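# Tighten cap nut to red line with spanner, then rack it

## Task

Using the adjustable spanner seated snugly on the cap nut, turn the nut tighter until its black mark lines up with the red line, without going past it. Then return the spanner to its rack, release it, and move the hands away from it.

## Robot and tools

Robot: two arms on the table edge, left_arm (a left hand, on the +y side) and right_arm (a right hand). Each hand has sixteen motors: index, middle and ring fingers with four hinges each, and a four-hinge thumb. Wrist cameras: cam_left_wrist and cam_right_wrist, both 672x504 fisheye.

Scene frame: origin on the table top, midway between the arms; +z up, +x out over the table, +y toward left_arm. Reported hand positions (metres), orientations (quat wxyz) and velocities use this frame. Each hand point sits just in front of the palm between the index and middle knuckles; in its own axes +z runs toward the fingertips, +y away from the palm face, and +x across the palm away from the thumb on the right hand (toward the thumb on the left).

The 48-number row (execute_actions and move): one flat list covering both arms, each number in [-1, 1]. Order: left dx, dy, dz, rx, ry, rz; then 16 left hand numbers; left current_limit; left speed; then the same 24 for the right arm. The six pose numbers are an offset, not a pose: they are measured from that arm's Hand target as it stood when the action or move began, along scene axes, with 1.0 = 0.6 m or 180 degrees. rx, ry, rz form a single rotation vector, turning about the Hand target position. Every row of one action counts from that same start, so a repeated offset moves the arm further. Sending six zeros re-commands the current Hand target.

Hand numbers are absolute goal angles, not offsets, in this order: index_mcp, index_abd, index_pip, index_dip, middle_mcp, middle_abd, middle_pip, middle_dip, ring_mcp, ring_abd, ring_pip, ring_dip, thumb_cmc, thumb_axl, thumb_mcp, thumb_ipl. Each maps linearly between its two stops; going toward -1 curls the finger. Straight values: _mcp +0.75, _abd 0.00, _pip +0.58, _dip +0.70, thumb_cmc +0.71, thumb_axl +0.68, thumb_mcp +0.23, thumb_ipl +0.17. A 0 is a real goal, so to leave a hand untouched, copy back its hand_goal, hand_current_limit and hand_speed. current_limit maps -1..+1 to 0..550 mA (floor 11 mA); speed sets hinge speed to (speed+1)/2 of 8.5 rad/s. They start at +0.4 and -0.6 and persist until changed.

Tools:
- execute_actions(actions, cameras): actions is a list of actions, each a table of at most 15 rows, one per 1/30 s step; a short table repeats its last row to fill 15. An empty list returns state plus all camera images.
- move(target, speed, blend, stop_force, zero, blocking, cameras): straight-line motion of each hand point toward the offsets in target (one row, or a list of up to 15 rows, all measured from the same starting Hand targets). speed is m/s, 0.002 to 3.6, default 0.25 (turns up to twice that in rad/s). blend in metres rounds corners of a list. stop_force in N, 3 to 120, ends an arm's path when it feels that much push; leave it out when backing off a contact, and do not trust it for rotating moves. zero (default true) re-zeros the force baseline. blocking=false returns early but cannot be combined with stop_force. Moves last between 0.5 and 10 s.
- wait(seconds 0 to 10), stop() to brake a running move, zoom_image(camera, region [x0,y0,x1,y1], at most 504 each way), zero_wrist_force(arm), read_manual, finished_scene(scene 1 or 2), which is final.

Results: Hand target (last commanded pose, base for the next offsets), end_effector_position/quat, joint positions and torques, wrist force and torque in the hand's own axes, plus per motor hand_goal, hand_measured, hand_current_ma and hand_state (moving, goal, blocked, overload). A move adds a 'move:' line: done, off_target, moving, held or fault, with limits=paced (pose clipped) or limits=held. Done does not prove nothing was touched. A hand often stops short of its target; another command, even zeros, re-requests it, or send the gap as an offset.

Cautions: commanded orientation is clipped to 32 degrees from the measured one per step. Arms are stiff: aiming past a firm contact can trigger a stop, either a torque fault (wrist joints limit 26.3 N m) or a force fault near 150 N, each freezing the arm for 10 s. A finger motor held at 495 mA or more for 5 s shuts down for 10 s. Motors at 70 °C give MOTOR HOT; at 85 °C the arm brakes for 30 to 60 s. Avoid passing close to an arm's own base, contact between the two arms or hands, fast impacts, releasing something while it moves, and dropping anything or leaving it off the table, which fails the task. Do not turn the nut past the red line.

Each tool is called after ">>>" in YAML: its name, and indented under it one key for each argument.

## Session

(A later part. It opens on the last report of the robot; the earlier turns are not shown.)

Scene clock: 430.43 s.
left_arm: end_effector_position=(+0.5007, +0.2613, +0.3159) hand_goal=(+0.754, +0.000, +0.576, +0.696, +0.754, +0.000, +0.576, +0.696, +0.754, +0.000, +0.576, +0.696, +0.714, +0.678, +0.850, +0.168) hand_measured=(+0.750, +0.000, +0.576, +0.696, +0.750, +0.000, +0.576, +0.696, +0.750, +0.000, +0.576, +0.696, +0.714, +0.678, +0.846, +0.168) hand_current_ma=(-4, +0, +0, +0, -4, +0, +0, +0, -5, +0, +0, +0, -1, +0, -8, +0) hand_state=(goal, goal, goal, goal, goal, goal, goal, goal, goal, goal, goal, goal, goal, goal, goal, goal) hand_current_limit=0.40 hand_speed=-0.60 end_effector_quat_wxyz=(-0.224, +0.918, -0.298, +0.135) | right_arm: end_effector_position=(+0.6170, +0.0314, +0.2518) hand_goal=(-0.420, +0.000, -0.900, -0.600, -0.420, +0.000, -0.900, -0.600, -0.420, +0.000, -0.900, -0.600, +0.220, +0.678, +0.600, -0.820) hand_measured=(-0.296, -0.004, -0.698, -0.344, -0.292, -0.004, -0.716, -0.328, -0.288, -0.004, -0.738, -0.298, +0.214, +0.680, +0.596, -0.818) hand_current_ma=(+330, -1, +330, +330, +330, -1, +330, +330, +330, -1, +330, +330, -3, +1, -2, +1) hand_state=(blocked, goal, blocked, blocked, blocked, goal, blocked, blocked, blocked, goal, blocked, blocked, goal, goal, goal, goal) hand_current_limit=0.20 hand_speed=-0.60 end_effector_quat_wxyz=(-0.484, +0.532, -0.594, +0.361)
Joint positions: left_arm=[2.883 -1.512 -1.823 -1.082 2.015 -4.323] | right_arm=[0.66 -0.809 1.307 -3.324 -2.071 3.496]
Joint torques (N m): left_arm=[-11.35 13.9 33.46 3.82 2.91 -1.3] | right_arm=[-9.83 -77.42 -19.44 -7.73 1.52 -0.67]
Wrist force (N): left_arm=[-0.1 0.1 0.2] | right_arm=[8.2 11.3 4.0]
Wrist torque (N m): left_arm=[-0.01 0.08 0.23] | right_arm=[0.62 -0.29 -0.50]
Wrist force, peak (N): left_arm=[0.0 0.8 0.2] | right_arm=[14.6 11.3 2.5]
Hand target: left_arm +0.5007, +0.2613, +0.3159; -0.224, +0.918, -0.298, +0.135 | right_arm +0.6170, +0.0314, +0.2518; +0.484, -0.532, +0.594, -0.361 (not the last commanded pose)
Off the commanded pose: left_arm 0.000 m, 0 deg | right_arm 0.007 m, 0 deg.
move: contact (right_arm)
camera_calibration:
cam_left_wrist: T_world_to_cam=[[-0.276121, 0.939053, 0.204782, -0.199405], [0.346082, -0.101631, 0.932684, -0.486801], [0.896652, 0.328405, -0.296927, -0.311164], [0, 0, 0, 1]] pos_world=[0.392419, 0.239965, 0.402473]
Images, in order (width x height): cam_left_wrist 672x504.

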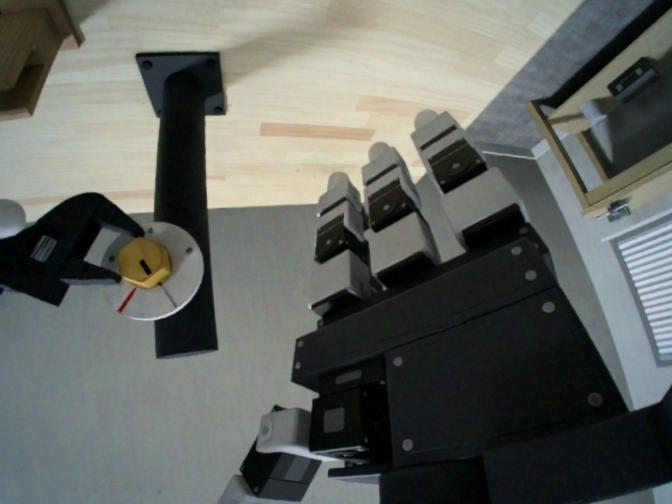

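>>> move:
  target: [0,0,0,0,0,0,0.754,0,0.576,0.696,0.754,0,0.576,0.696,0.754,0,0.576,0.696,0.714,0.678,0.85,0.168,0.4,-0.6,0,-0.0121,-0.0056,0,0,0,-0.42,0,-0.9,-0.6,-0.42,0,-0.9,-0.6,-0.42,0,-0.9,-0.6,0.366,0.678,0.5,-0.66,0.2,-0.6]
  speed: 0.05
  cameras: []

>>> execute_actions:
  actions:
    - [[0,0,0,0,0,0,0.754,0,0.576,0.696,0.754,0,0.576,0.696,0.754,0,0.576,0.696,0.714,0.678,0.85,0.168,0.4,-0.6,0,0,0,0,0,0,-0.42,0,-0.9,-0.6,-0.42,0,-0.9,-0.6,-0.42,0,-0.9,-0.6,0.366,0.678,0.19,-0.677,0.4,-0.75]]
  cameras: ["cam_right_wrist"]

>>> zoom_image:
  camera: "cam_right_wrist"
  region: [435, 265, 525, 335]

>>> execute_actions:
  actions:
    - [[0,0,0,0,0,0,0.754,0,0.576,0.696,0.754,0,0.576,0.696,0.754,0,0.576,0.696,0.714,0.678,0.85,0.168,0.4,-0.6,0,0,0,0,0,0,-0.42,0,-0.9,-0.6,-0.42,0,-0.9,-0.6,-0.42,0,-0.9,-0.6,0.325,0.678,0.2,-0.77,0.4,-0.8]]
  cameras: ["cam_right_wrist"]

>>> zoom_image:
  camera: "cam_right_wrist"
  region: [435, 265, 525, 335]

>>> execute_actions:
  actions:
    - [[0,0,0,0,0,0,0.754,0,0.576,0.696,0.754,0,0.576,0.696,0.754,0,0.576,0.696,0.714,0.678,0.85,0.168,0.4,-0.6,0,0,0,0,0,0,-0.42,0,-0.9,-0.6,-0.42,0,-0.9,-0.6,-0.42,0,-0.9,-0.6,0.285,0.678,0.22,-0.84,0.4,-0.8]]
  cameras: ["cam_right_wrist"]

>>> zoom_image:
  camera: "cam_right_wrist"
  region: [435, 265, 525, 335]

Scene clock: 434.87 s.
left_arm: end_effector_position=(+0.5007, +0.2613, +0.3159) hand_goal=(+0.754, +0.000, +0.576, +0.696, +0.754, +0.000, +0.576, +0.696, +0.754, +0.000, +0.576, +0.696, +0.714, +0.678, +0.850, +0.168) hand_measured=(+0.750, +0.000, +0.576, +0.696, +0.750, +0.000, +0.576, +0.696, +0.750, +0.000, +0.576, +0.696, +0.714, +0.678, +0.846, +0.168) hand_current_ma=(-4, +0, +0, +0, -4, +0, +0, +0, -5, +0, +0, +0, -1, +0, -8, +0) hand_state=(goal, goal, goal, goal, goal, goal, goal, goal, goal, goal, goal, goal, goal, goal, goal, goal) hand_current_limit=0.40 hand_speed=-0.60 end_effector_quat_wxyz=(-0.224, +0.918, -0.298, +0.135) | right_arm: end_effector_position=(+0.6170, +0.0242, +0.2485) hand_goal=(-0.420, +0.000, -0.900, -0.600, -0.420, +0.000, -0.900, -0.600, -0.420, +0.000, -0.900, -0.600, +0.366, +0.678, +0.500, -0.660) hand_measured=(-0.296, -0.004, -0.698, -0.344, -0.292, -0.004, -0.716, -0.328, -0.288, -0.004, -0.738, -0.298, +0.346, +0.680, +0.500, -0.662) hand_current_ma=(+330, -1, +330, +330, +330, -1, +330, +330, +330, -1, +330, +330, -22, +1, +0, -1) hand_state=(blocked, goal, blocked, blocked, blocked, goal, blocked, blocked, blocked, goal, blocked, blocked, blocked, goal, goal, goal) hand_current_limit=0.20 hand_speed=-0.60 end_effector_quat_wxyz=(-0.484, +0.532, -0.594, +0.361)
Joint positions: left_arm=[2.883 -1.512 -1.823 -1.082 2.015 -4.323] | right_arm=[0.651 -0.816 1.329 -3.341 -2.063 3.493]
Joint torques (N m): left_arm=[-10.93 13.02 34.27 3.93 2.89 -1.32] | right_arm=[-13.59 -72.07 -15.19 -6.7 1.06 -2.33]
Wrist force (N): left_arm=[0.1 0.5 0.3] | right_arm=[0.4 7.1 4.0]
Wrist torque (N m): left_arm=[0.02 0.07 0.24] | right_arm=[0.45 -0.11 -0.03]
Wrist force, peak (N): left_arm=[-0.2 0.7 0.5] | right_arm=[8.3 11.9 4.0]
Hand target: left_arm +0.5007, +0.2613, +0.3159; -0.224, +0.918, -0.298, +0.135 | right_arm +0.6170, +0.0241, +0.2485; +0.484, -0.532, +0.594, -0.361
Off the commanded pose: left_arm 0.000 m, 0 deg | right_arm 0.000 m, 0 deg.
move: done
No camera images: "cameras" was empty.

Scene clock: 435.57 s.
left_arm: end_effector_position=(+0.5007, +0.2613, +0.3159) hand_goal=(+0.754, +0.000, +0.576, +0.696, +0.754, +0.000, +0.576, +0.696, +0.754, +0.000, +0.576, +0.696, +0.714, +0.678, +0.850, +0.168) hand_measured=(+0.750, +0.000, +0.576, +0.696, +0.750, +0.000, +0.576, +0.696, +0.750, +0.000, +0.576, +0.696, +0.714, +0.678, +0.846, +0.168) hand_current_ma=(-4, +0, +0, +0, -4, +0, +0, +0, -5, +0, +0, +0, -1, +0, -8, +0) hand_state=(goal, goal, goal, goal, goal, goal, goal, goal, goal, goal, goal, goal, goal, goal, goal, goal) hand_current_limit=0.40 hand_speed=-0.60 end_effector_quat_wxyz=(-0.224, +0.918, -0.298, +0.135) | right_arm: end_effector_position=(+0.6170, +0.0241, +0.2485) hand_goal=(-0.420, +0.000, -0.900, -0.600, -0.420, +0.000, -0.900, -0.600, -0.420, +0.000, -0.900, -0.600, +0.366, +0.678, +0.190, -0.676) hand_measured=(-0.296, -0.004, -0.698, -0.344, -0.292, -0.004, -0.716, -0.328, -0.288, -0.004, -0.738, -0.298, +0.346, +0.680, +0.280, -0.664) hand_current_ma=(+379, -1, +385, +385, +385, -1, +385, +385, +385, -1, +385, +385, -21, +0, +312, +14) hand_state=(blocked, goal, blocked, blocked, blocked, goal, blocked, blocked, blocked, goal, blocked, blocked, blocked, goal, blocked, goal) hand_current_limit=0.40 hand_speed=-0.75 end_effector_quat_wxyz=(-0.484, +0.532, -0.594, +0.361)
Joint positions: left_arm=[2.883 -1.512 -1.823 -1.082 2.015 -4.323] | right_arm=[0.651 -0.816 1.33 -3.341 -2.063 3.493]
Joint torques (N m): left_arm=[-10.75 13.67 34.31 3.97 2.89 -1.12] | right_arm=[-13.2 -72.89 -15.44 -6.68 1.03 -2.23]
Wrist force (N): left_arm=[0.0 0.3 0.3] | right_arm=[0.4 7.2 3.8]
Wrist torque (N m): left_arm=[0.01 0.08 0.24] | right_arm=[0.48 -0.11 -0.02]
Wrist force, peak (N): left_arm=[0.2 0.6 0.5] | right_arm=[0.5 7.5 3.9]
Hand target: left_arm +0.5007, +0.2613, +0.3159; -0.224, +0.918, -0.298, +0.135 | right_arm +0.6170, +0.0241, +0.2485; +0.484, -0.532, +0.594, -0.361
Off the commanded pose: left_arm 0.000 m, 0 deg | right_arm 0.000 m, 0 deg.
camera_calibration:
cam_right_wrist: T_world_to_cam=[[-0.2545, 0.866899, -0.428621, 0.271307], [-0.5983, 0.20707, 0.774054, 0.115528], [0.759781, 0.45344, 0.465966, -0.4693], [0, 0, 0, 1]] pos_world=[0.494733, -0.0463187, 0.245541]
Images, in order (width x height): cam_right_wrist 672x504.

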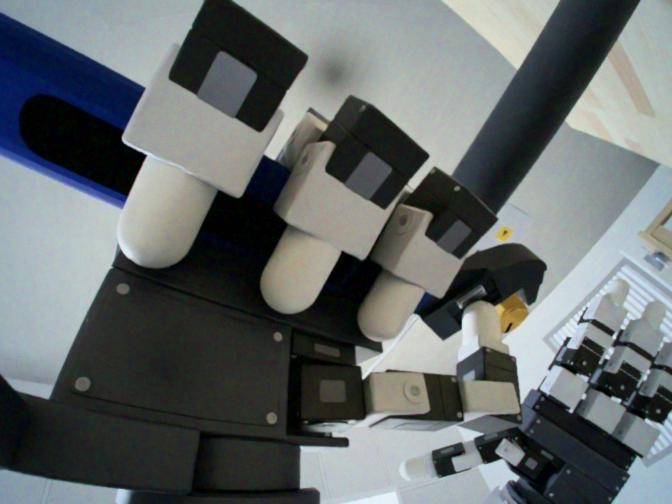

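Scaled by 5.600 from the camera's 672x504 image, which has a finer 960x720 frame.

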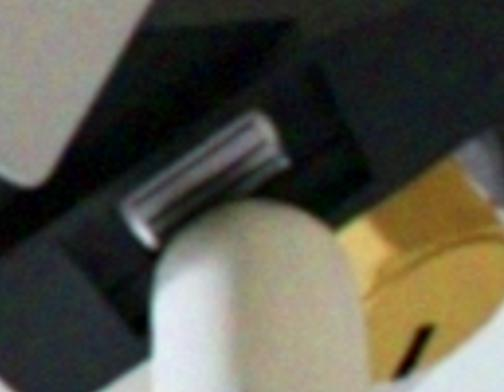

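Scene clock: 436.27 s.
left_arm: end_effector_position=(+0.5007, +0.2613, +0.3159) hand_goal=(+0.754, +0.000, +0.576, +0.696, +0.754, +0.000, +0.576, +0.696, +0.754, +0.000, +0.576, +0.696, +0.714, +0.678, +0.850, +0.168) hand_measured=(+0.750, +0.000, +0.576, +0.696, +0.750, +0.000, +0.576, +0.696, +0.750, +0.000, +0.576, +0.696, +0.714, +0.678, +0.846, +0.168) hand_current_ma=(-4, +0, +0, +0, -4, +0, +0, +0, -5, +0, +0, +0, -1, +0, -8, +0) hand_state=(goal, goal, goal, goal, goal, goal, goal, goal, goal, goal, goal, goal, goal, goal, goal, goal) hand_current_limit=0.40 hand_speed=-0.60 end_effector_quat_wxyz=(-0.224, +0.918, -0.298, +0.135) | right_arm: end_effector_position=(+0.6170, +0.0241, +0.2485) hand_goal=(-0.420, +0.000, -0.900, -0.600, -0.420, +0.000, -0.900, -0.600, -0.420, +0.000, -0.900, -0.600, +0.326, +0.678, +0.200, -0.770) hand_measured=(-0.296, -0.004, -0.698, -0.344, -0.292, -0.004, -0.716, -0.328, -0.288, -0.004, -0.738, -0.298, +0.342, +0.682, +0.280, -0.672) hand_current_ma=(+379, -1, +385, +385, +385, -1, +385, +385, +385, -1, +385, +385, +15, +2, +259, +381) hand_state=(blocked, goal, blocked, blocked, blocked, goal, blocked, blocked, blocked, goal, blocked, blocked, goal, goal, blocked, blocked) hand_current_limit=0.40 hand_speed=-0.80 end_effector_quat_wxyz=(-0.484, +0.532, -0.594, +0.361)
Joint positions: left_arm=[2.883 -1.512 -1.823 -1.082 2.015 -4.323] | right_arm=[0.651 -0.816 1.33 -3.341 -2.063 3.493]
Joint torques (N m): left_arm=[-11.43 13.42 34.21 3.91 2.79 -1.35] | right_arm=[-13.05 -72.71 -15.51 -6.57 1.06 -2.14]
Wrist force (N): left_arm=[0.0 0.6 0.4] | right_arm=[0.4 7.1 3.7]
Wrist torque (N m): left_arm=[0.03 0.07 0.23] | right_arm=[0.46 -0.10 -0.03]
Wrist force, peak (N): left_arm=[0.1 0.7 0.2] | right_arm=[0.4 7.5 3.8]
Hand target: left_arm +0.5007, +0.2613, +0.3159; -0.224, +0.918, -0.298, +0.135 | right_arm +0.6170, +0.0241, +0.2485; +0.484, -0.532, +0.594, -0.361
Off the commanded pose: left_arm 0.000 m, 0 deg | right_arm 0.000 m, 0 deg.
camera_calibration:
cam_right_wrist: T_world_to_cam=[[-0.2545, 0.866899, -0.428621, 0.271307], [-0.5983, 0.20707, 0.774054, 0.115528], [0.759781, 0.45344, 0.465966, -0.4693], [0, 0, 0, 1]] pos_world=[0.494733, -0.0463187, 0.245541]
Images, in order (width x height): cam_right_wrist 672x504.

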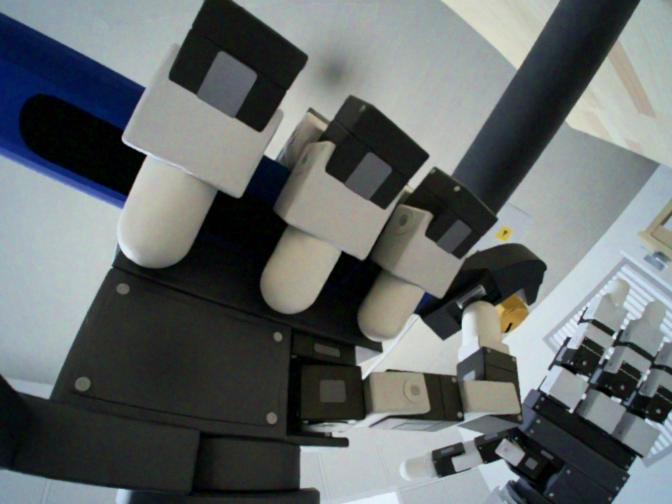

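Scaled by 5.600 from the camera's 672x504 image, which has a finer 960x720 frame.

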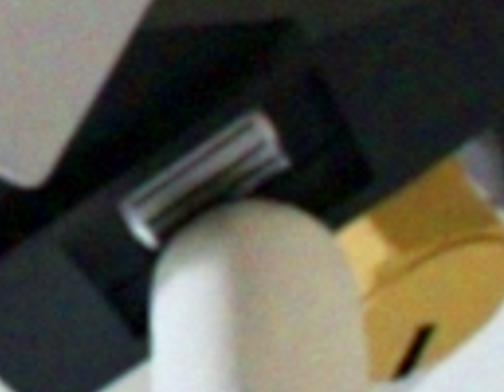

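Scene clock: 437.50 s.
left_arm: end_effector_position=(+0.5007, +0.2613, +0.3159) hand_goal=(+0.754, +0.000, +0.576, +0.696, +0.754, +0.000, +0.576, +0.696, +0.754, +0.000, +0.576, +0.696, +0.714, +0.678, +0.850, +0.168) hand_measured=(+0.750, +0.000, +0.576, +0.696, +0.750, +0.000, +0.576, +0.696, +0.750, +0.000, +0.576, +0.696, +0.714, +0.678, +0.846, +0.168) hand_current_ma=(-4, +0, +0, +0, -4, +0, +0, +0, -5, +0, +0, +0, -1, +0, -8, +0) hand_state=(goal, goal, goal, goal, goal, goal, goal, goal, goal, goal, goal, goal, goal, goal, goal, goal) hand_current_limit=0.40 hand_speed=-0.60 end_effector_quat_wxyz=(-0.224, +0.918, -0.298, +0.135) | right_arm: end_effector_position=(+0.6170, +0.0241, +0.2485) hand_goal=(-0.420, +0.000, -0.900, -0.600, -0.420, +0.000, -0.900, -0.600, -0.420, +0.000, -0.900, -0.600, +0.286, +0.678, +0.220, -0.840) hand_measured=(-0.296, -0.004, -0.698, -0.344, -0.292, -0.004, -0.716, -0.328, -0.288, -0.004, -0.738, -0.298, +0.264, +0.676, +0.298, -0.784) hand_current_ma=(+379, -1, +385, +385, +385, -1, +385, +385, +385, -1, +385, +385, -23, +0, +258, +162) hand_state=(blocked, goal, blocked, blocked, blocked, goal, blocked, blocked, blocked, goal, blocked, blocked, blocked, goal, blocked, blocked) hand_current_limit=0.40 hand_speed=-0.80 end_effector_quat_wxyz=(-0.484, +0.532, -0.594, +0.361)
Joint positions: left_arm=[2.883 -1.512 -1.823 -1.082 2.015 -4.323] | right_arm=[0.651 -0.816 1.33 -3.341 -2.063 3.493]
Joint torques (N m): left_arm=[-11.16 13.62 34.84 3.95 2.86 -1.29] | right_arm=[-12.52 -72.52 -15.92 -6.49 0.42 -1.98]
Wrist force (N): left_arm=[0.2 0.4 0.3] | right_arm=[0.4 7.0 4.1]
Wrist torque (N m): left_arm=[0.01 0.05 0.25] | right_arm=[0.42 -0.12 -0.03]
Wrist force, peak (N): left_arm=[0.0 0.5 0.6] | right_arm=[0.4 7.6 4.0]
Hand target: left_arm +0.5007, +0.2613, +0.3159; -0.224, +0.918, -0.298, +0.135 | right_arm +0.6170, +0.0241, +0.2485; +0.484, -0.532, +0.594, -0.361
Off the commanded pose: left_arm 0.000 m, 0 deg | right_arm 0.000 m, 0 deg.
camera_calibration:
cam_right_wrist: T_world_to_cam=[[-0.2545, 0.866899, -0.428621, 0.271307], [-0.5983, 0.20707, 0.774054, 0.115528], [0.759781, 0.45344, 0.465966, -0.4693], [0, 0, 0, 1]] pos_world=[0.494733, -0.0463187, 0.245541]
Images, in order (width x height): cam_right_wrist 672x504.

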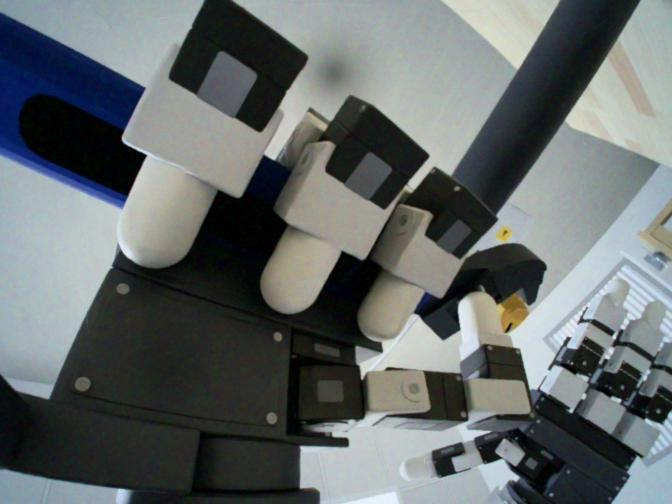

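Scaled by 5.600 from the camera's 672x504 image, which has a finer 960x720 frame.

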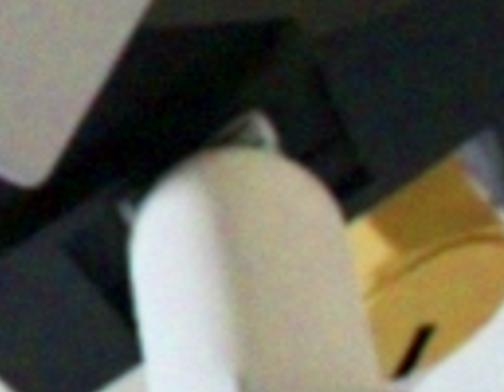

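>>> execute_actions:
  actions:
    - [[0,0,0,0,0,0,0.754,0,0.576,0.696,0.754,0,0.576,0.696,0.754,0,0.576,0.696,0.714,0.678,0.85,0.168,0.4,-0.6,0,0,0,0,0,0,-0.42,0,-0.9,-0.6,-0.42,0,-0.9,-0.6,-0.42,0,-0.9,-0.6,0.25,0.678,0.23,-0.89,0.4,-0.8]]
    - [[0,0,0,0,0,0,0.754,0,0.576,0.696,0.754,0,0.576,0.696,0.754,0,0.576,0.696,0.714,0.678,0.85,0.168,0.4,-0.6,0,0,0,0,0,0,-0.42,0,-0.9,-0.6,-0.42,0,-0.9,-0.6,-0.42,0,-0.9,-0.6,0.25,0.678,0.55,-0.85,0.2,-0.6]]
  cameras: ["all"]

>>> zoom_image:
  camera: "cam_right_wrist"
  region: [450, 278, 494, 312]

>>> zoom_image:
  camera: "cam_left_wrist"
  region: [14, 224, 54, 264]

Scene clock: 439.57 s.
left_arm: end_effector_position=(+0.5007, +0.2613, +0.3159) hand_goal=(+0.754, +0.000, +0.576, +0.696, +0.754, +0.000, +0.576, +0.696, +0.754, +0.000, +0.576, +0.696, +0.714, +0.678, +0.850, +0.168) hand_measured=(+0.750, +0.000, +0.576, +0.696, +0.750, +0.000, +0.576, +0.696, +0.750, +0.000, +0.576, +0.696, +0.714, +0.678, +0.846, +0.168) hand_current_ma=(-4, +0, +0, +0, -4, +0, +0, +0, -5, +0, +0, +0, -1, +0, -8, +0) hand_state=(goal, goal, goal, goal, goal, goal, goal, goal, goal, goal, goal, goal, goal, goal, goal, goal) hand_current_limit=0.40 hand_speed=-0.60 end_effector_quat_wxyz=(-0.224, +0.918, -0.298, +0.135) | right_arm: end_effector_position=(+0.6170, +0.0241, +0.2485) hand_goal=(-0.420, +0.000, -0.900, -0.600, -0.420, +0.000, -0.900, -0.600, -0.420, +0.000, -0.900, -0.600, +0.250, +0.678, +0.550, -0.850) hand_measured=(-0.296, -0.004, -0.698, -0.344, -0.292, -0.004, -0.716, -0.328, -0.288, -0.004, -0.738, -0.298, +0.244, +0.680, +0.546, -0.848) hand_current_ma=(+330, -1, +330, +330, +330, -1, +330, +330, +330, -1, +330, +330, -3, +1, -2, +1) hand_state=(blocked, goal, blocked, blocked, blocked, goal, blocked, blocked, blocked, goal, blocked, blocked, goal, goal, goal, goal) hand_current_limit=0.20 hand_speed=-0.60 end_effector_quat_wxyz=(-0.484, +0.532, -0.594, +0.361)
Joint positions: left_arm=[2.883 -1.512 -1.823 -1.082 2.015 -4.323] | right_arm=[0.651 -0.816 1.33 -3.341 -2.063 3.493]
Joint torques (N m): left_arm=[-11.26 13.39 33.73 3.79 3.04 -1.13] | right_arm=[-11.12 -71.57 -16.72 -6.28 -0.63 -1.87]
Wrist force (N): left_arm=[0.1 0.5 0.2] | right_arm=[0.4 7.2 3.6]
Wrist torque (N m): left_arm=[0.03 0.06 0.24] | right_arm=[0.50 -0.10 -0.02]
Wrist force, peak (N): left_arm=[0.5 0.4 0.5] | right_arm=[0.4 7.6 3.9]
Hand target: left_arm +0.5007, +0.2613, +0.3159; -0.224, +0.918, -0.298, +0.135 | right_arm +0.6170, +0.0241, +0.2485; +0.484, -0.532, +0.594, -0.361
Off the commanded pose: left_arm 0.000 m, 0 deg | right_arm 0.000 m, 0 deg.
camera_calibration:
cam_left_wrist: T_world_to_cam=[[-0.276121, 0.939053, 0.204782, -0.199405], [0.346082, -0.101631, 0.932684, -0.486801], [0.896652, 0.328405, -0.296927, -0.311164], [0, 0, 0, 1]] pos_world=[0.392419, 0.239965, 0.402473]
cam_right_wrist: T_world_to_cam=[[-0.2545, 0.866899, -0.428621, 0.271307], [-0.5983, 0.20707, 0.774054, 0.115528], [0.759781, 0.45344, 0.465966, -0.4693], [0, 0, 0, 1]] pos_world=[0.494733, -0.0463187, 0.245541]

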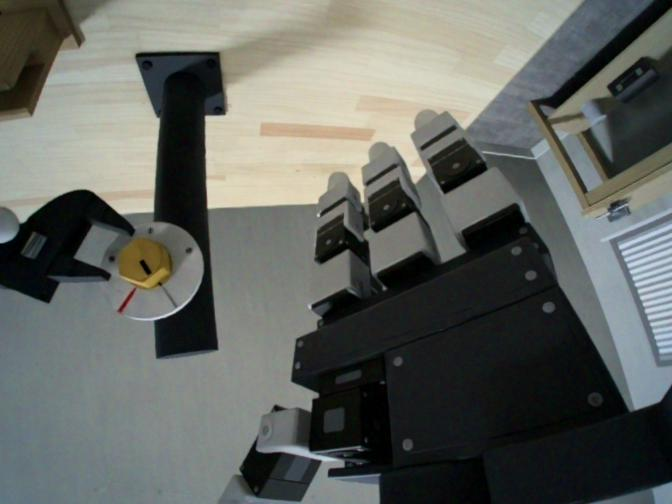

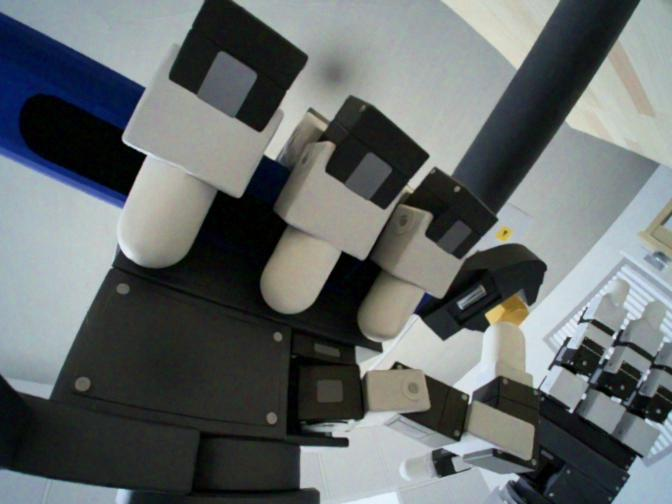

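Scaled by 11.455 from the camera's 672x504 image, which has a finer 960x720 frame.

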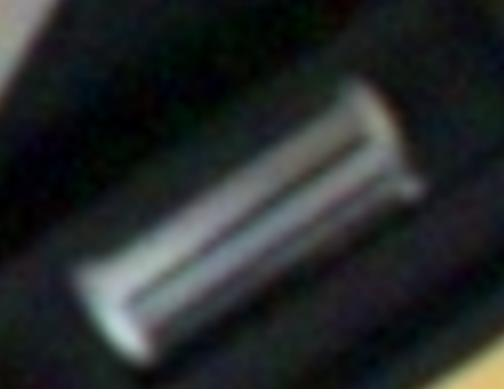

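Scaled by 12.600 from the camera's 672x504 image, which has a finer 960x720 frame.

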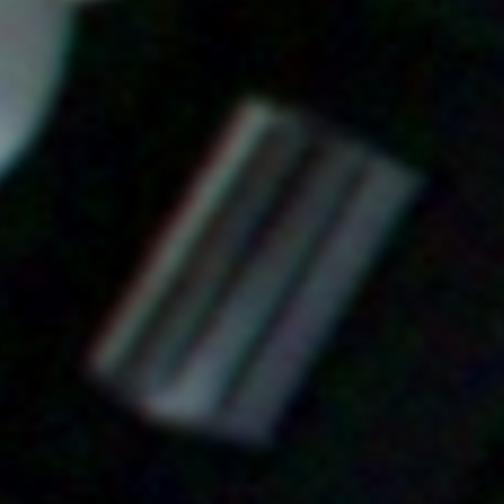

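>>> execute_actions:
  actions:
    - [[0,0,0,0,0,0,0.754,0,0.576,0.696,0.754,0,0.576,0.696,0.754,0,0.576,0.696,0.714,0.678,0.85,0.168,0.4,-0.6,0,0,0,0,0,0,-0.42,0,-0.9,-0.6,-0.42,0,-0.9,-0.6,-0.42,0,-0.9,-0.6,0.385,0.678,0.5,-0.66,0.2,-0.5]]
    - [[0,0,0,0,0,0,0.754,0,0.576,0.696,0.754,0,0.576,0.696,0.754,0,0.576,0.696,0.714,0.678,0.85,0.168,0.4,-0.6,0,0,0,0,0,0,-0.42,0,-0.9,-0.6,-0.42,0,-0.9,-0.6,-0.42,0,-0.9,-0.6,0.385,0.678,0.19,-0.67,0.4,-0.7]]
    - [[0,0,0,0,0,0,0.754,0,0.576,0.696,0.754,0,0.576,0.696,0.754,0,0.576,0.696,0.714,0.678,0.85,0.168,0.4,-0.6,0,0,0,0,0,0,-0.42,0,-0.9,-0.6,-0.42,0,-0.9,-0.6,-0.42,0,-0.9,-0.6,0.325,0.678,0.2,-0.79,0.4,-0.8]]
    - [[0,0,0,0,0,0,0.754,0,0.576,0.696,0.754,0,0.576,0.696,0.754,0,0.576,0.696,0.714,0.678,0.85,0.168,0.4,-0.6,0,0,0,0,0,0,-0.42,0,-0.9,-0.6,-0.42,0,-0.9,-0.6,-0.42,0,-0.9,-0.6,0.25,0.678,0.22,-0.89,0.4,-0.8]]
    - [[0,0,0,0,0,0,0.754,0,0.576,0.696,0.754,0,0.576,0.696,0.754,0,0.576,0.696,0.714,0.678,0.85,0.168,0.4,-0.6,0,0,0,0,0,0,-0.42,0,-0.9,-0.6,-0.42,0,-0.9,-0.6,-0.42,0,-0.9,-0.6,0.25,0.678,0.55,-0.87,0.2,-0.5]]
    - [[0,0,0,0,0,0,0.754,0,0.576,0.696,0.754,0,0.576,0.696,0.754,0,0.576,0.696,0.714,0.678,0.85,0.168,0.4,-0.6,0,0,0,0,0,0,-0.42,0,-0.9,-0.6,-0.42,0,-0.9,-0.6,-0.42,0,-0.9,-0.6,0.385,0.678,0.5,-0.66,0.2,-0.5]]
    - [[0,0,0,0,0,0,0.754,0,0.576,0.696,0.754,0,0.576,0.696,0.754,0,0.576,0.696,0.714,0.678,0.85,0.168,0.4,-0.6,0,0,0,0,0,0,-0.42,0,-0.9,-0.6,-0.42,0,-0.9,-0.6,-0.42,0,-0.9,-0.6,0.385,0.678,0.19,-0.67,0.4,-0.7]]
    - [[0,0,0,0,0,0,0.754,0,0.576,0.696,0.754,0,0.576,0.696,0.754,0,0.576,0.696,0.714,0.678,0.85,0.168,0.4,-0.6,0,0,0,0,0,0,-0.42,0,-0.9,-0.6,-0.42,0,-0.9,-0.6,-0.42,0,-0.9,-0.6,0.325,0.678,0.2,-0.79,0.4,-0.8]]
    - [[0,0,0,0,0,0,0.754,0,0.576,0.696,0.754,0,0.576,0.696,0.754,0,0.576,0.696,0.714,0.678,0.85,0.168,0.4,-0.6,0,0,0,0,0,0,-0.42,0,-0.9,-0.6,-0.42,0,-0.9,-0.6,-0.42,0,-0.9,-0.6,0.25,0.678,0.22,-0.89,0.4,-0.8]]
    - [[0,0,0,0,0,0,0.754,0,0.576,0.696,0.754,0,0.576,0.696,0.754,0,0.576,0.696,0.714,0.678,0.85,0.168,0.4,-0.6,0,0,0,0,0,0,-0.42,0,-0.9,-0.6,-0.42,0,-0.9,-0.6,-0.42,0,-0.9,-0.6,0.25,0.678,0.55,-0.85,0.2,-0.6]]
  cameras: ["all"]

>>> zoom_image:
  camera: "cam_right_wrist"
  region: [450, 278, 494, 312]

>>> zoom_image:
  camera: "cam_left_wrist"
  region: [0, 200, 130, 305]

Scene clock: 446.47 s.
left_arm: end_effector_position=(+0.5007, +0.2613, +0.3159) hand_goal=(+0.754, +0.000, +0.576, +0.696, +0.754, +0.000, +0.576, +0.696, +0.754, +0.000, +0.576, +0.696, +0.714, +0.678, +0.850, +0.168) hand_measured=(+0.750, +0.000, +0.576, +0.696, +0.750, +0.000, +0.576, +0.696, +0.750, +0.000, +0.576, +0.696, +0.714, +0.678, +0.846, +0.168) hand_current_ma=(-4, +0, +0, +0, -4, +0, +0, +0, -5, +0, +0, +0, -1, +0, -8, +0) hand_state=(goal, goal, goal, goal, goal, goal, goal, goal, goal, goal, goal, goal, goal, goal, goal, goal) hand_current_limit=0.40 hand_speed=-0.60 end_effector_quat_wxyz=(-0.224, +0.918, -0.298, +0.135) | right_arm: end_effector_position=(+0.6170, +0.0241, +0.2485) hand_goal=(-0.420, +0.000, -0.900, -0.600, -0.420, +0.000, -0.900, -0.600, -0.420, +0.000, -0.900, -0.600, +0.250, +0.678, +0.550, -0.850) hand_measured=(-0.296, -0.004, -0.698, -0.344, -0.292, -0.004, -0.716, -0.328, -0.288, -0.004, -0.738, -0.298, +0.244, +0.680, +0.546, -0.848) hand_current_ma=(+330, -1, +330, +330, +330, -1, +330, +330, +330, -1, +330, +330, -3, +1, -2, +1) hand_state=(blocked, goal, blocked, blocked, blocked, goal, blocked, blocked, blocked, goal, blocked, blocked, goal, goal, goal, goal) hand_current_limit=0.20 hand_speed=-0.60 end_effector_quat_wxyz=(-0.484, +0.532, -0.594, +0.361)
Joint positions: left_arm=[2.883 -1.512 -1.823 -1.082 2.015 -4.323] | right_arm=[0.651 -0.816 1.33 -3.341 -2.063 3.493]
Joint torques (N m): left_arm=[-11.46 13.76 34.39 3.92 2.97 -1.01] | right_arm=[-6.28 -69.44 -19.28 -5.67 -0.61 -1.12]
Wrist force (N): left_arm=[0.3 0.4 0.4] | right_arm=[0.3 7.5 3.9]
Wrist torque (N m): left_arm=[0.01 0.04 0.25] | right_arm=[0.51 -0.09 -0.02]
Wrist force, peak (N): left_arm=[0.3 0.7 0.5] | right_arm=[0.3 7.4 4.2]
Hand target: left_arm +0.5007, +0.2613, +0.3159; -0.224, +0.918, -0.298, +0.135 | right_arm +0.6170, +0.0241, +0.2485; +0.484, -0.532, +0.594, -0.361
Off the commanded pose: left_arm 0.000 m, 0 deg | right_arm 0.000 m, 0 deg.
camera_calibration:
cam_left_wrist: T_world_to_cam=[[-0.276121, 0.939053, 0.204782, -0.199405], [0.346082, -0.101631, 0.932684, -0.486801], [0.896652, 0.328405, -0.296927, -0.311164], [0, 0, 0, 1]] pos_world=[0.392419, 0.239965, 0.402473]
cam_right_wrist: T_world_to_cam=[[-0.2545, 0.866899, -0.428621, 0.271307], [-0.5983, 0.20707, 0.774054, 0.115528], [0.759781, 0.45344, 0.465966, -0.4693], [0, 0, 0, 1]] pos_world=[0.494733, -0.0463187, 0.245541]

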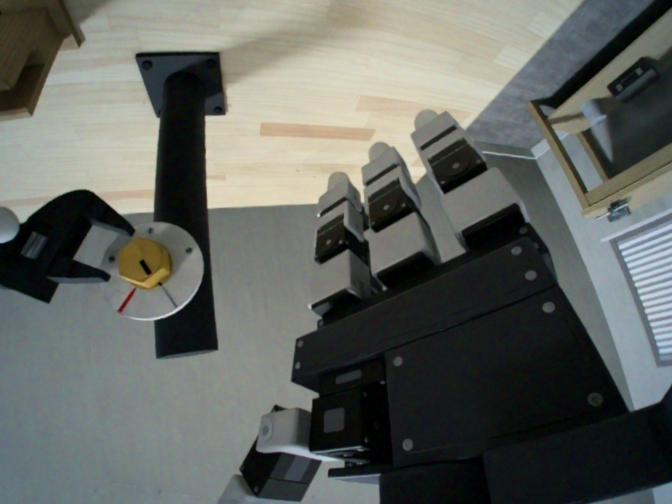

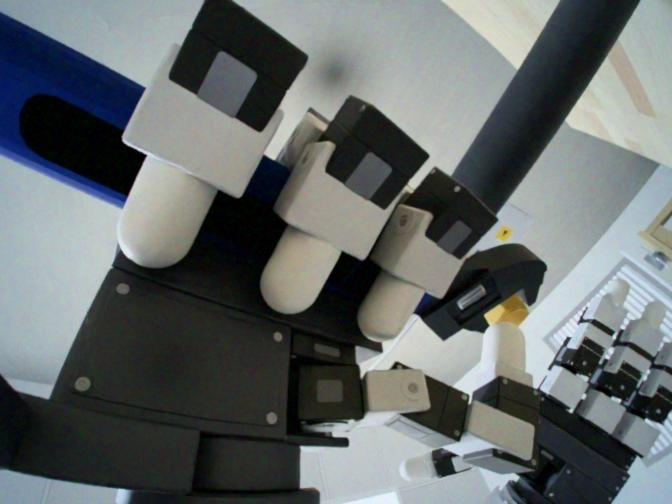

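Scaled by 11.455 from the camera's 672x504 image, which has a finer 960x720 frame.

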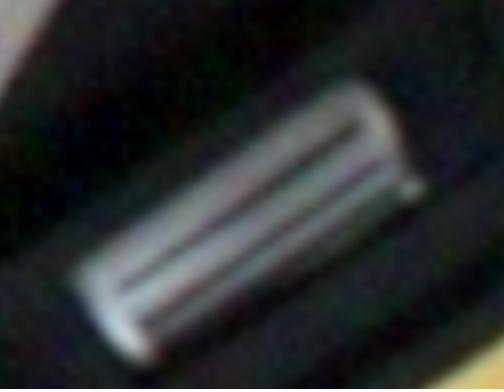

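Scaled by 3.877 from the camera's 672x504 image, which has a finer 960x720 frame.

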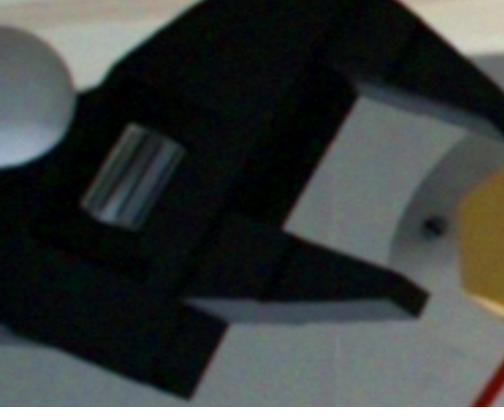

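>>> move:
  target: [0,0,0,0,0,0,0.754,0,0.576,0.696,0.754,0,0.576,0.696,0.754,0,0.576,0.696,0.714,0.678,0.85,0.168,0.4,-0.6,0,0.00065,-0.0014,0,0,0,-0.42,0,-0.9,-0.6,-0.42,0,-0.9,-0.6,-0.42,0,-0.9,-0.6,0.22,0.678,0.6,-0.82,0.2,-0.6]
  speed: 0.03
  cameras: []

>>> move:
  target: [0,0,0,0,0,0,0.754,0,0.576,0.696,0.754,0,0.576,0.696,0.754,0,0.576,0.696,0.714,0.678,0.85,0.168,0.4,-0.6,0,0.03912,0.01825,0,0,0,-0.42,0,-0.9,-0.6,-0.42,0,-0.9,-0.6,-0.42,0,-0.9,-0.6,0.22,0.678,0.6,-0.82,0.2,-0.6]
  speed: 0.01
  stop_force: 8
  cameras: ["cam_left_wrist"]

>>> zoom_image:
  camera: "cam_left_wrist"
  region: [60, 200, 180, 300]

Scene clock: 447.83 s.
left_arm: end_effector_position=(+0.5007, +0.2613, +0.3159) hand_goal=(+0.754, +0.000, +0.576, +0.696, +0.754, +0.000, +0.576, +0.696, +0.754, +0.000, +0.576, +0.696, +0.714, +0.678, +0.850, +0.168) hand_measured=(+0.750, +0.000, +0.576, +0.696, +0.750, +0.000, +0.576, +0.696, +0.750, +0.000, +0.576, +0.696, +0.714, +0.678, +0.846, +0.168) hand_current_ma=(-4, +0, +0, +0, -4, +0, +0, +0, -5, +0, +0, +0, -1, +0, -8, +0) hand_state=(goal, goal, goal, goal, goal, goal, goal, goal, goal, goal, goal, goal, goal, goal, goal, goal) hand_current_limit=0.40 hand_speed=-0.60 end_effector_quat_wxyz=(-0.224, +0.918, -0.298, +0.135) | right_arm: end_effector_position=(+0.6170, +0.0245, +0.2477) hand_goal=(-0.420, +0.000, -0.900, -0.600, -0.420, +0.000, -0.900, -0.600, -0.420, +0.000, -0.900, -0.600, +0.220, +0.678, +0.600, -0.820) hand_measured=(-0.296, -0.004, -0.698, -0.344, -0.292, -0.004, -0.716, -0.328, -0.288, -0.004, -0.738, -0.298, +0.214, +0.680, +0.596, -0.822) hand_current_ma=(+330, -1, +330, +330, +330, -1, +330, +330, +330, -1, +330, +330, -3, +1, -2, -1) hand_state=(blocked, goal, blocked, blocked, blocked, goal, blocked, blocked, blocked, goal, blocked, blocked, goal, goal, goal, goal) hand_current_limit=0.20 hand_speed=-0.60 end_effector_quat_wxyz=(-0.484, +0.532, -0.594, +0.361)
Joint positions: left_arm=[2.883 -1.512 -1.823 -1.082 2.015 -4.323] | right_arm=[0.651 -0.814 1.329 -3.342 -2.063 3.493]
Joint torques (N m): left_arm=[-11.05 13.22 34.3 3.83 2.91 -1.06] | right_arm=[12.33 -47.61 -34.36 -6.73 -1.94 2.43]
Wrist force (N): left_arm=[0.0 0.4 0.4] | right_arm=[0.2 7.1 3.7]
Wrist torque (N m): left_arm=[0.00 0.08 0.23] | right_arm=[0.49 -0.09 -0.04]
Wrist force, peak (N): left_arm=[0.1 0.6 0.4] | right_arm=[0.6 7.5 4.0]
Hand target: left_arm +0.5007, +0.2613, +0.3159; -0.224, +0.918, -0.298, +0.135 | right_arm +0.6170, +0.0245, +0.2476; +0.484, -0.532, +0.594, -0.361
Off the commanded pose: left_arm 0.000 m, 0 deg | right_arm 0.000 m, 0 deg.
move: done
No camera images: "cameras" was empty.

Scene clock: 451.27 s.
left_arm: end_effector_position=(+0.5007, +0.2613, +0.3159) hand_goal=(+0.754, +0.000, +0.576, +0.696, +0.754, +0.000, +0.576, +0.696, +0.754, +0.000, +0.576, +0.696, +0.714, +0.678, +0.850, +0.168) hand_measured=(+0.750, +0.000, +0.576, +0.696, +0.750, +0.000, +0.576, +0.696, +0.750, +0.000, +0.576, +0.696, +0.714, +0.678, +0.846, +0.168) hand_current_ma=(-4, +0, +0, +0, -4, +0, +0, +0, -5, +0, +0, +0, -1, +0, -8, +0) hand_state=(goal, goal, goal, goal, goal, goal, goal, goal, goal, goal, goal, goal, goal, goal, goal, goal) hand_current_limit=0.40 hand_speed=-0.60 end_effector_quat_wxyz=(-0.224, +0.918, -0.298, +0.135) | right_arm: end_effector_position=(+0.6170, +0.0480, +0.2586) hand_goal=(-0.420, +0.000, -0.900, -0.600, -0.420, +0.000, -0.900, -0.600, -0.420, +0.000, -0.900, -0.600, +0.220, +0.678, +0.600, -0.820) hand_measured=(-0.296, -0.004, -0.698, -0.344, -0.292, -0.004, -0.716, -0.328, -0.288, -0.004, -0.738, -0.298, +0.214, +0.680, +0.596, -0.822) hand_current_ma=(+330, -1, +330, +330, +330, -1, +330, +330, +330, -1, +330, +330, -3, +1, -2, -1) hand_state=(blocked, goal, blocked, blocked, blocked, goal, blocked, blocked, blocked, goal, blocked, blocked, goal, goal, goal, goal) hand_current_limit=0.20 hand_speed=-0.60 end_effector_quat_wxyz=(-0.484, +0.532, -0.594, +0.361)
Joint positions: left_arm=[2.883 -1.512 -1.823 -1.082 2.015 -4.323] | right_arm=[0.68 -0.791 1.253 -3.285 -2.09 3.503]
Joint torques (N m): left_arm=[-12.1 13.32 34.53 3.77 2.86 -1.05] | right_arm=[12.75 -49.88 -35.1 -1.4 -2.02 2.59]
Wrist force (N): left_arm=[0.0 0.3 0.2] | right_arm=[0.2 7.1 3.8]
Wrist torque (N m): left_arm=[0.00 0.07 0.24] | right_arm=[0.48 -0.07 -0.21]
Wrist force, peak (N): left_arm=[0.2 0.7 0.4] | right_arm=[0.5 7.8 3.7]
Hand target: left_arm +0.5007, +0.2613, +0.3159; -0.224, +0.918, -0.298, +0.135 | right_arm +0.6170, +0.0480, +0.2586; +0.484, -0.532, +0.594, -0.361
Off the commanded pose: left_arm 0.000 m, 0 deg | right_arm 0.000 m, 0 deg.
move: done
camera_calibration:
cam_left_wrist: T_world_to_cam=[[-0.276121, 0.939053, 0.204782, -0.199405], [0.346082, -0.101631, 0.932684, -0.486801], [0.896652, 0.328405, -0.296927, -0.311164], [0, 0, 0, 1]] pos_world=[0.392419, 0.239965, 0.402473]
Images, in order (width x height): cam_left_wrist 672x504.

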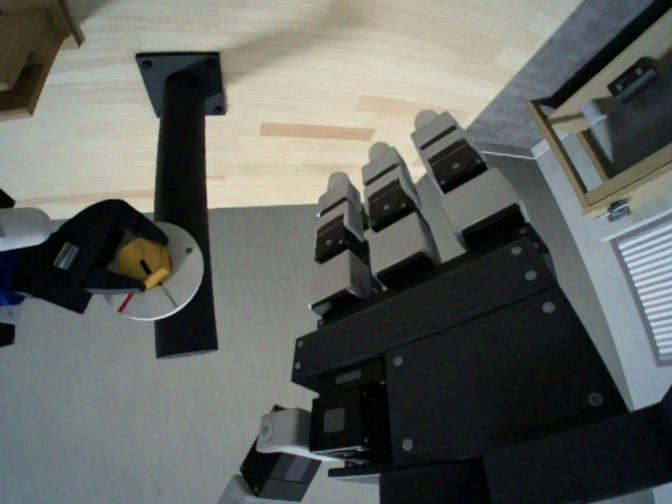

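Scaled by 4.200 from the camera's 672x504 image, which has a finer 960x720 frame.

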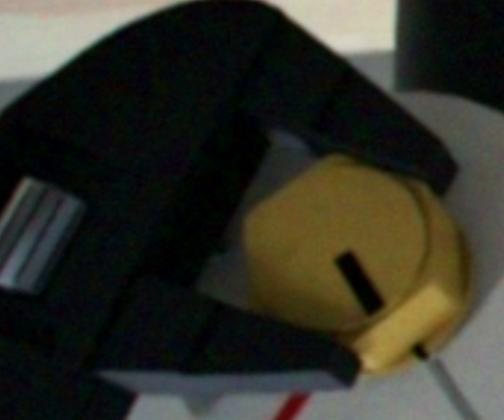

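>>> move:
  target: [0,0,0,0,0,0,0.754,0,0.576,0.696,0.754,0,0.576,0.696,0.754,0,0.576,0.696,0.714,0.678,0.85,0.168,0.4,-0.6,0.005,0.00378,0.00176,0,0,0,-0.42,0,-0.9,-0.6,-0.42,0,-0.9,-0.6,-0.42,0,-0.9,-0.6,0.22,0.678,0.6,-0.82,0.2,-0.6]
  speed: 0.008
  stop_force: 6
  cameras: ["cam_left_wrist"]

>>> move:
  target: [0,0,0,0,0,0,0.754,0,0.576,0.696,0.754,0,0.576,0.696,0.754,0,0.576,0.696,0.714,0.678,0.85,0.168,0.4,-0.6,0,-0.00085,0.00181,0,0,0,-0.42,0,-0.9,-0.6,-0.42,0,-0.9,-0.6,-0.42,0,-0.9,-0.6,0.22,0.678,0.6,-0.82,0.2,-0.6]
  speed: 0.003
  stop_force: 4
  cameras: ["all"]

>>> zoom_image:
  camera: "cam_left_wrist"
  region: [60, 200, 180, 300]

Scene clock: 453.77 s.
left_arm: end_effector_position=(+0.5007, +0.2613, +0.3159) hand_goal=(+0.754, +0.000, +0.576, +0.696, +0.754, +0.000, +0.576, +0.696, +0.754, +0.000, +0.576, +0.696, +0.714, +0.678, +0.850, +0.168) hand_measured=(+0.750, +0.000, +0.576, +0.696, +0.750, +0.000, +0.576, +0.696, +0.750, +0.000, +0.576, +0.696, +0.714, +0.678, +0.846, +0.168) hand_current_ma=(-4, +0, +0, +0, -4, +0, +0, +0, -5, +0, +0, +0, -1, +0, -8, +0) hand_state=(goal, goal, goal, goal, goal, goal, goal, goal, goal, goal, goal, goal, goal, goal, goal, goal) hand_current_limit=0.40 hand_speed=-0.60 end_effector_quat_wxyz=(-0.224, +0.918, -0.298, +0.135) | right_arm: end_effector_position=(+0.6200, +0.0503, +0.2596) hand_goal=(-0.420, +0.000, -0.900, -0.600, -0.420, +0.000, -0.900, -0.600, -0.420, +0.000, -0.900, -0.600, +0.220, +0.678, +0.600, -0.820) hand_measured=(-0.296, -0.004, -0.698, -0.344, -0.292, -0.004, -0.716, -0.328, -0.288, -0.004, -0.738, -0.298, +0.214, +0.680, +0.596, -0.822) hand_current_ma=(+330, -1, +330, +330, +330, -1, +330, +330, +330, -1, +330, +330, -3, +1, -2, -1) hand_state=(blocked, goal, blocked, blocked, blocked, goal, blocked, blocked, blocked, goal, blocked, blocked, goal, goal, goal, goal) hand_current_limit=0.20 hand_speed=-0.60 end_effector_quat_wxyz=(-0.484, +0.532, -0.594, +0.361)
Joint positions: left_arm=[2.883 -1.512 -1.823 -1.082 2.015 -4.323] | right_arm=[0.68 -0.783 1.237 -3.276 -2.09 3.503]
Joint torques (N m): left_arm=[-11.3 13.85 33.68 3.77 2.74 -1] | right_arm=[12.76 -49.83 -35.26 -1.39 -1.88 2.52]
Wrist force (N): left_arm=[-0.1 0.4 0.4] | right_arm=[0.5 7.3 4.0]
Wrist torque (N m): left_arm=[0.01 0.09 0.22] | right_arm=[0.49 -0.12 -0.18]
Wrist force, peak (N): left_arm=[0.2 0.8 0.2] | right_arm=[0.4 7.5 4.1]
Hand target: left_arm +0.5007, +0.2613, +0.3159; -0.224, +0.918, -0.298, +0.135 | right_arm +0.6200, +0.0503, +0.2596; +0.484, -0.532, +0.594, -0.361
Off the commanded pose: left_arm 0.000 m, 0 deg | right_arm 0.000 m, 0 deg.
move: done
camera_calibration:
cam_left_wrist: T_world_to_cam=[[-0.276121, 0.939053, 0.204782, -0.199405], [0.346082, -0.101631, 0.932684, -0.486801], [0.896652, 0.328405, -0.296927, -0.311164], [0, 0, 0, 1]] pos_world=[0.392419, 0.239965, 0.402473]
Images, in order (width x height): cam_left_wrist 672x504.

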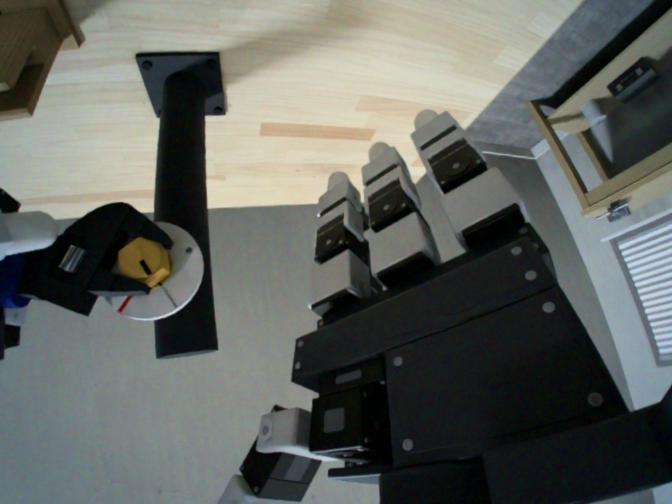

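Scene clock: 454.63 s.
left_arm: end_effector_position=(+0.5007, +0.2613, +0.3159) hand_goal=(+0.754, +0.000, +0.576, +0.696, +0.754, +0.000, +0.576, +0.696, +0.754, +0.000, +0.576, +0.696, +0.714, +0.678, +0.850, +0.168) hand_measured=(+0.750, +0.000, +0.576, +0.696, +0.750, +0.000, +0.576, +0.696, +0.750, +0.000, +0.576, +0.696, +0.714, +0.678, +0.846, +0.168) hand_current_ma=(-4, +0, +0, +0, -4, +0, +0, +0, -5, +0, +0, +0, -1, +0, -8, +0) hand_state=(goal, goal, goal, goal, goal, goal, goal, goal, goal, goal, goal, goal, goal, goal, goal, goal) hand_current_limit=0.40 hand_speed=-0.60 end_effector_quat_wxyz=(-0.224, +0.918, -0.298, +0.135) | right_arm: end_effector_position=(+0.6199, +0.0502, +0.2601) hand_goal=(-0.420, +0.000, -0.900, -0.600, -0.420, +0.000, -0.900, -0.600, -0.420, +0.000, -0.900, -0.600, +0.220, +0.678, +0.600, -0.820) hand_measured=(-0.296, -0.004, -0.698, -0.344, -0.292, -0.004, -0.716, -0.328, -0.288, -0.004, -0.738, -0.298, +0.214, +0.680, +0.596, -0.822) hand_current_ma=(+330, -1, +330, +330, +330, -1, +330, +330, +330, -1, +330, +330, -3, +1, -2, -1) hand_state=(blocked, goal, blocked, blocked, blocked, goal, blocked, blocked, blocked, goal, blocked, blocked, goal, goal, goal, goal) hand_current_limit=0.20 hand_speed=-0.60 end_effector_quat_wxyz=(-0.484, +0.532, -0.594, +0.361)
Joint positions: left_arm=[2.883 -1.512 -1.823 -1.082 2.015 -4.323] | right_arm=[0.68 -0.784 1.237 -3.275 -2.09 3.503]
Joint torques (N m): left_arm=[-11.4 13.81 34.55 3.73 2.89 -0.98] | right_arm=[1.48 -53.38 -27.89 -6.71 -1.2 -0.31]
Wrist force (N): left_arm=[0.0 0.6 0.4] | right_arm=[-2.5 11.6 6.1]
Wrist torque (N m): left_arm=[0.04 0.08 0.23] | right_arm=[0.61 0.27 -0.72]
Wrist force, peak (N): left_arm=[0.1 0.6 0.5] | right_arm=[-2.2 12.0 6.0]
Hand target: left_arm +0.5007, +0.2613, +0.3159; -0.224, +0.918, -0.298, +0.135 | right_arm +0.6199, +0.0502, +0.2600; +0.484, -0.532, +0.594, -0.361 (not the last commanded pose)
Off the commanded pose: left_arm 0.000 m, 0 deg | right_arm 0.001 m, 0 deg.
move: contact (right_arm)
camera_calibration:
cam_left_wrist: T_world_to_cam=[[-0.276121, 0.939053, 0.204782, -0.199405], [0.346082, -0.101631, 0.932684, -0.486801], [0.896652, 0.328405, -0.296927, -0.311164], [0, 0, 0, 1]] pos_world=[0.392419, 0.239965, 0.402473]
cam_right_wrist: T_world_to_cam=[[-0.254532, 0.86688, -0.42864, 0.254541], [-0.59824, 0.207105, 0.774091, 0.102785], [0.759817, 0.453461, 0.465888, -0.488742], [0, 0, 0, 1]] pos_world=[0.497633, -0.0203186, 0.257241]

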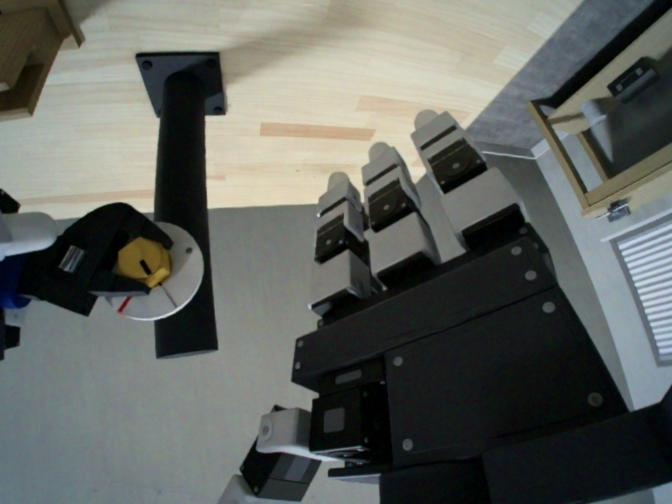

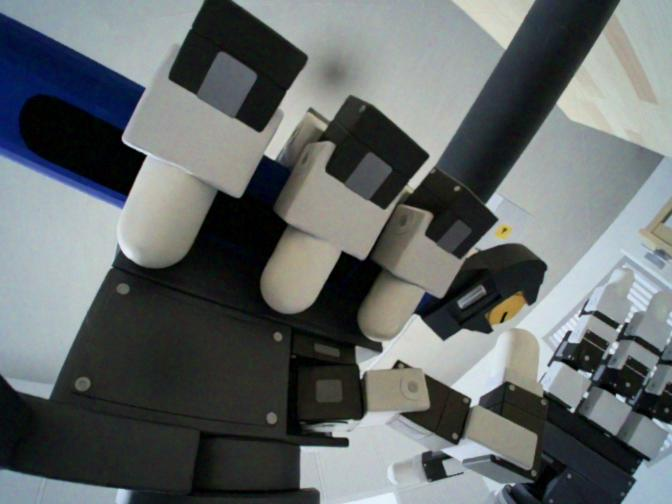

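Scaled by 4.200 from the camera's 672x504 image, which has a finer 960x720 frame.

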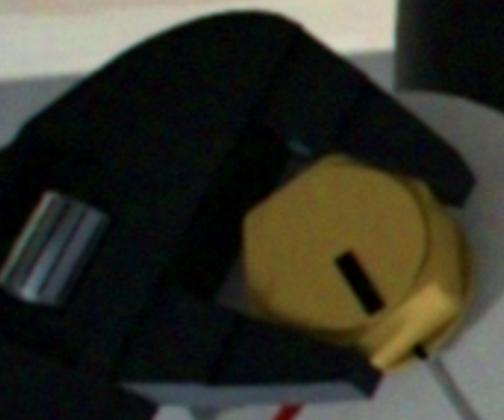

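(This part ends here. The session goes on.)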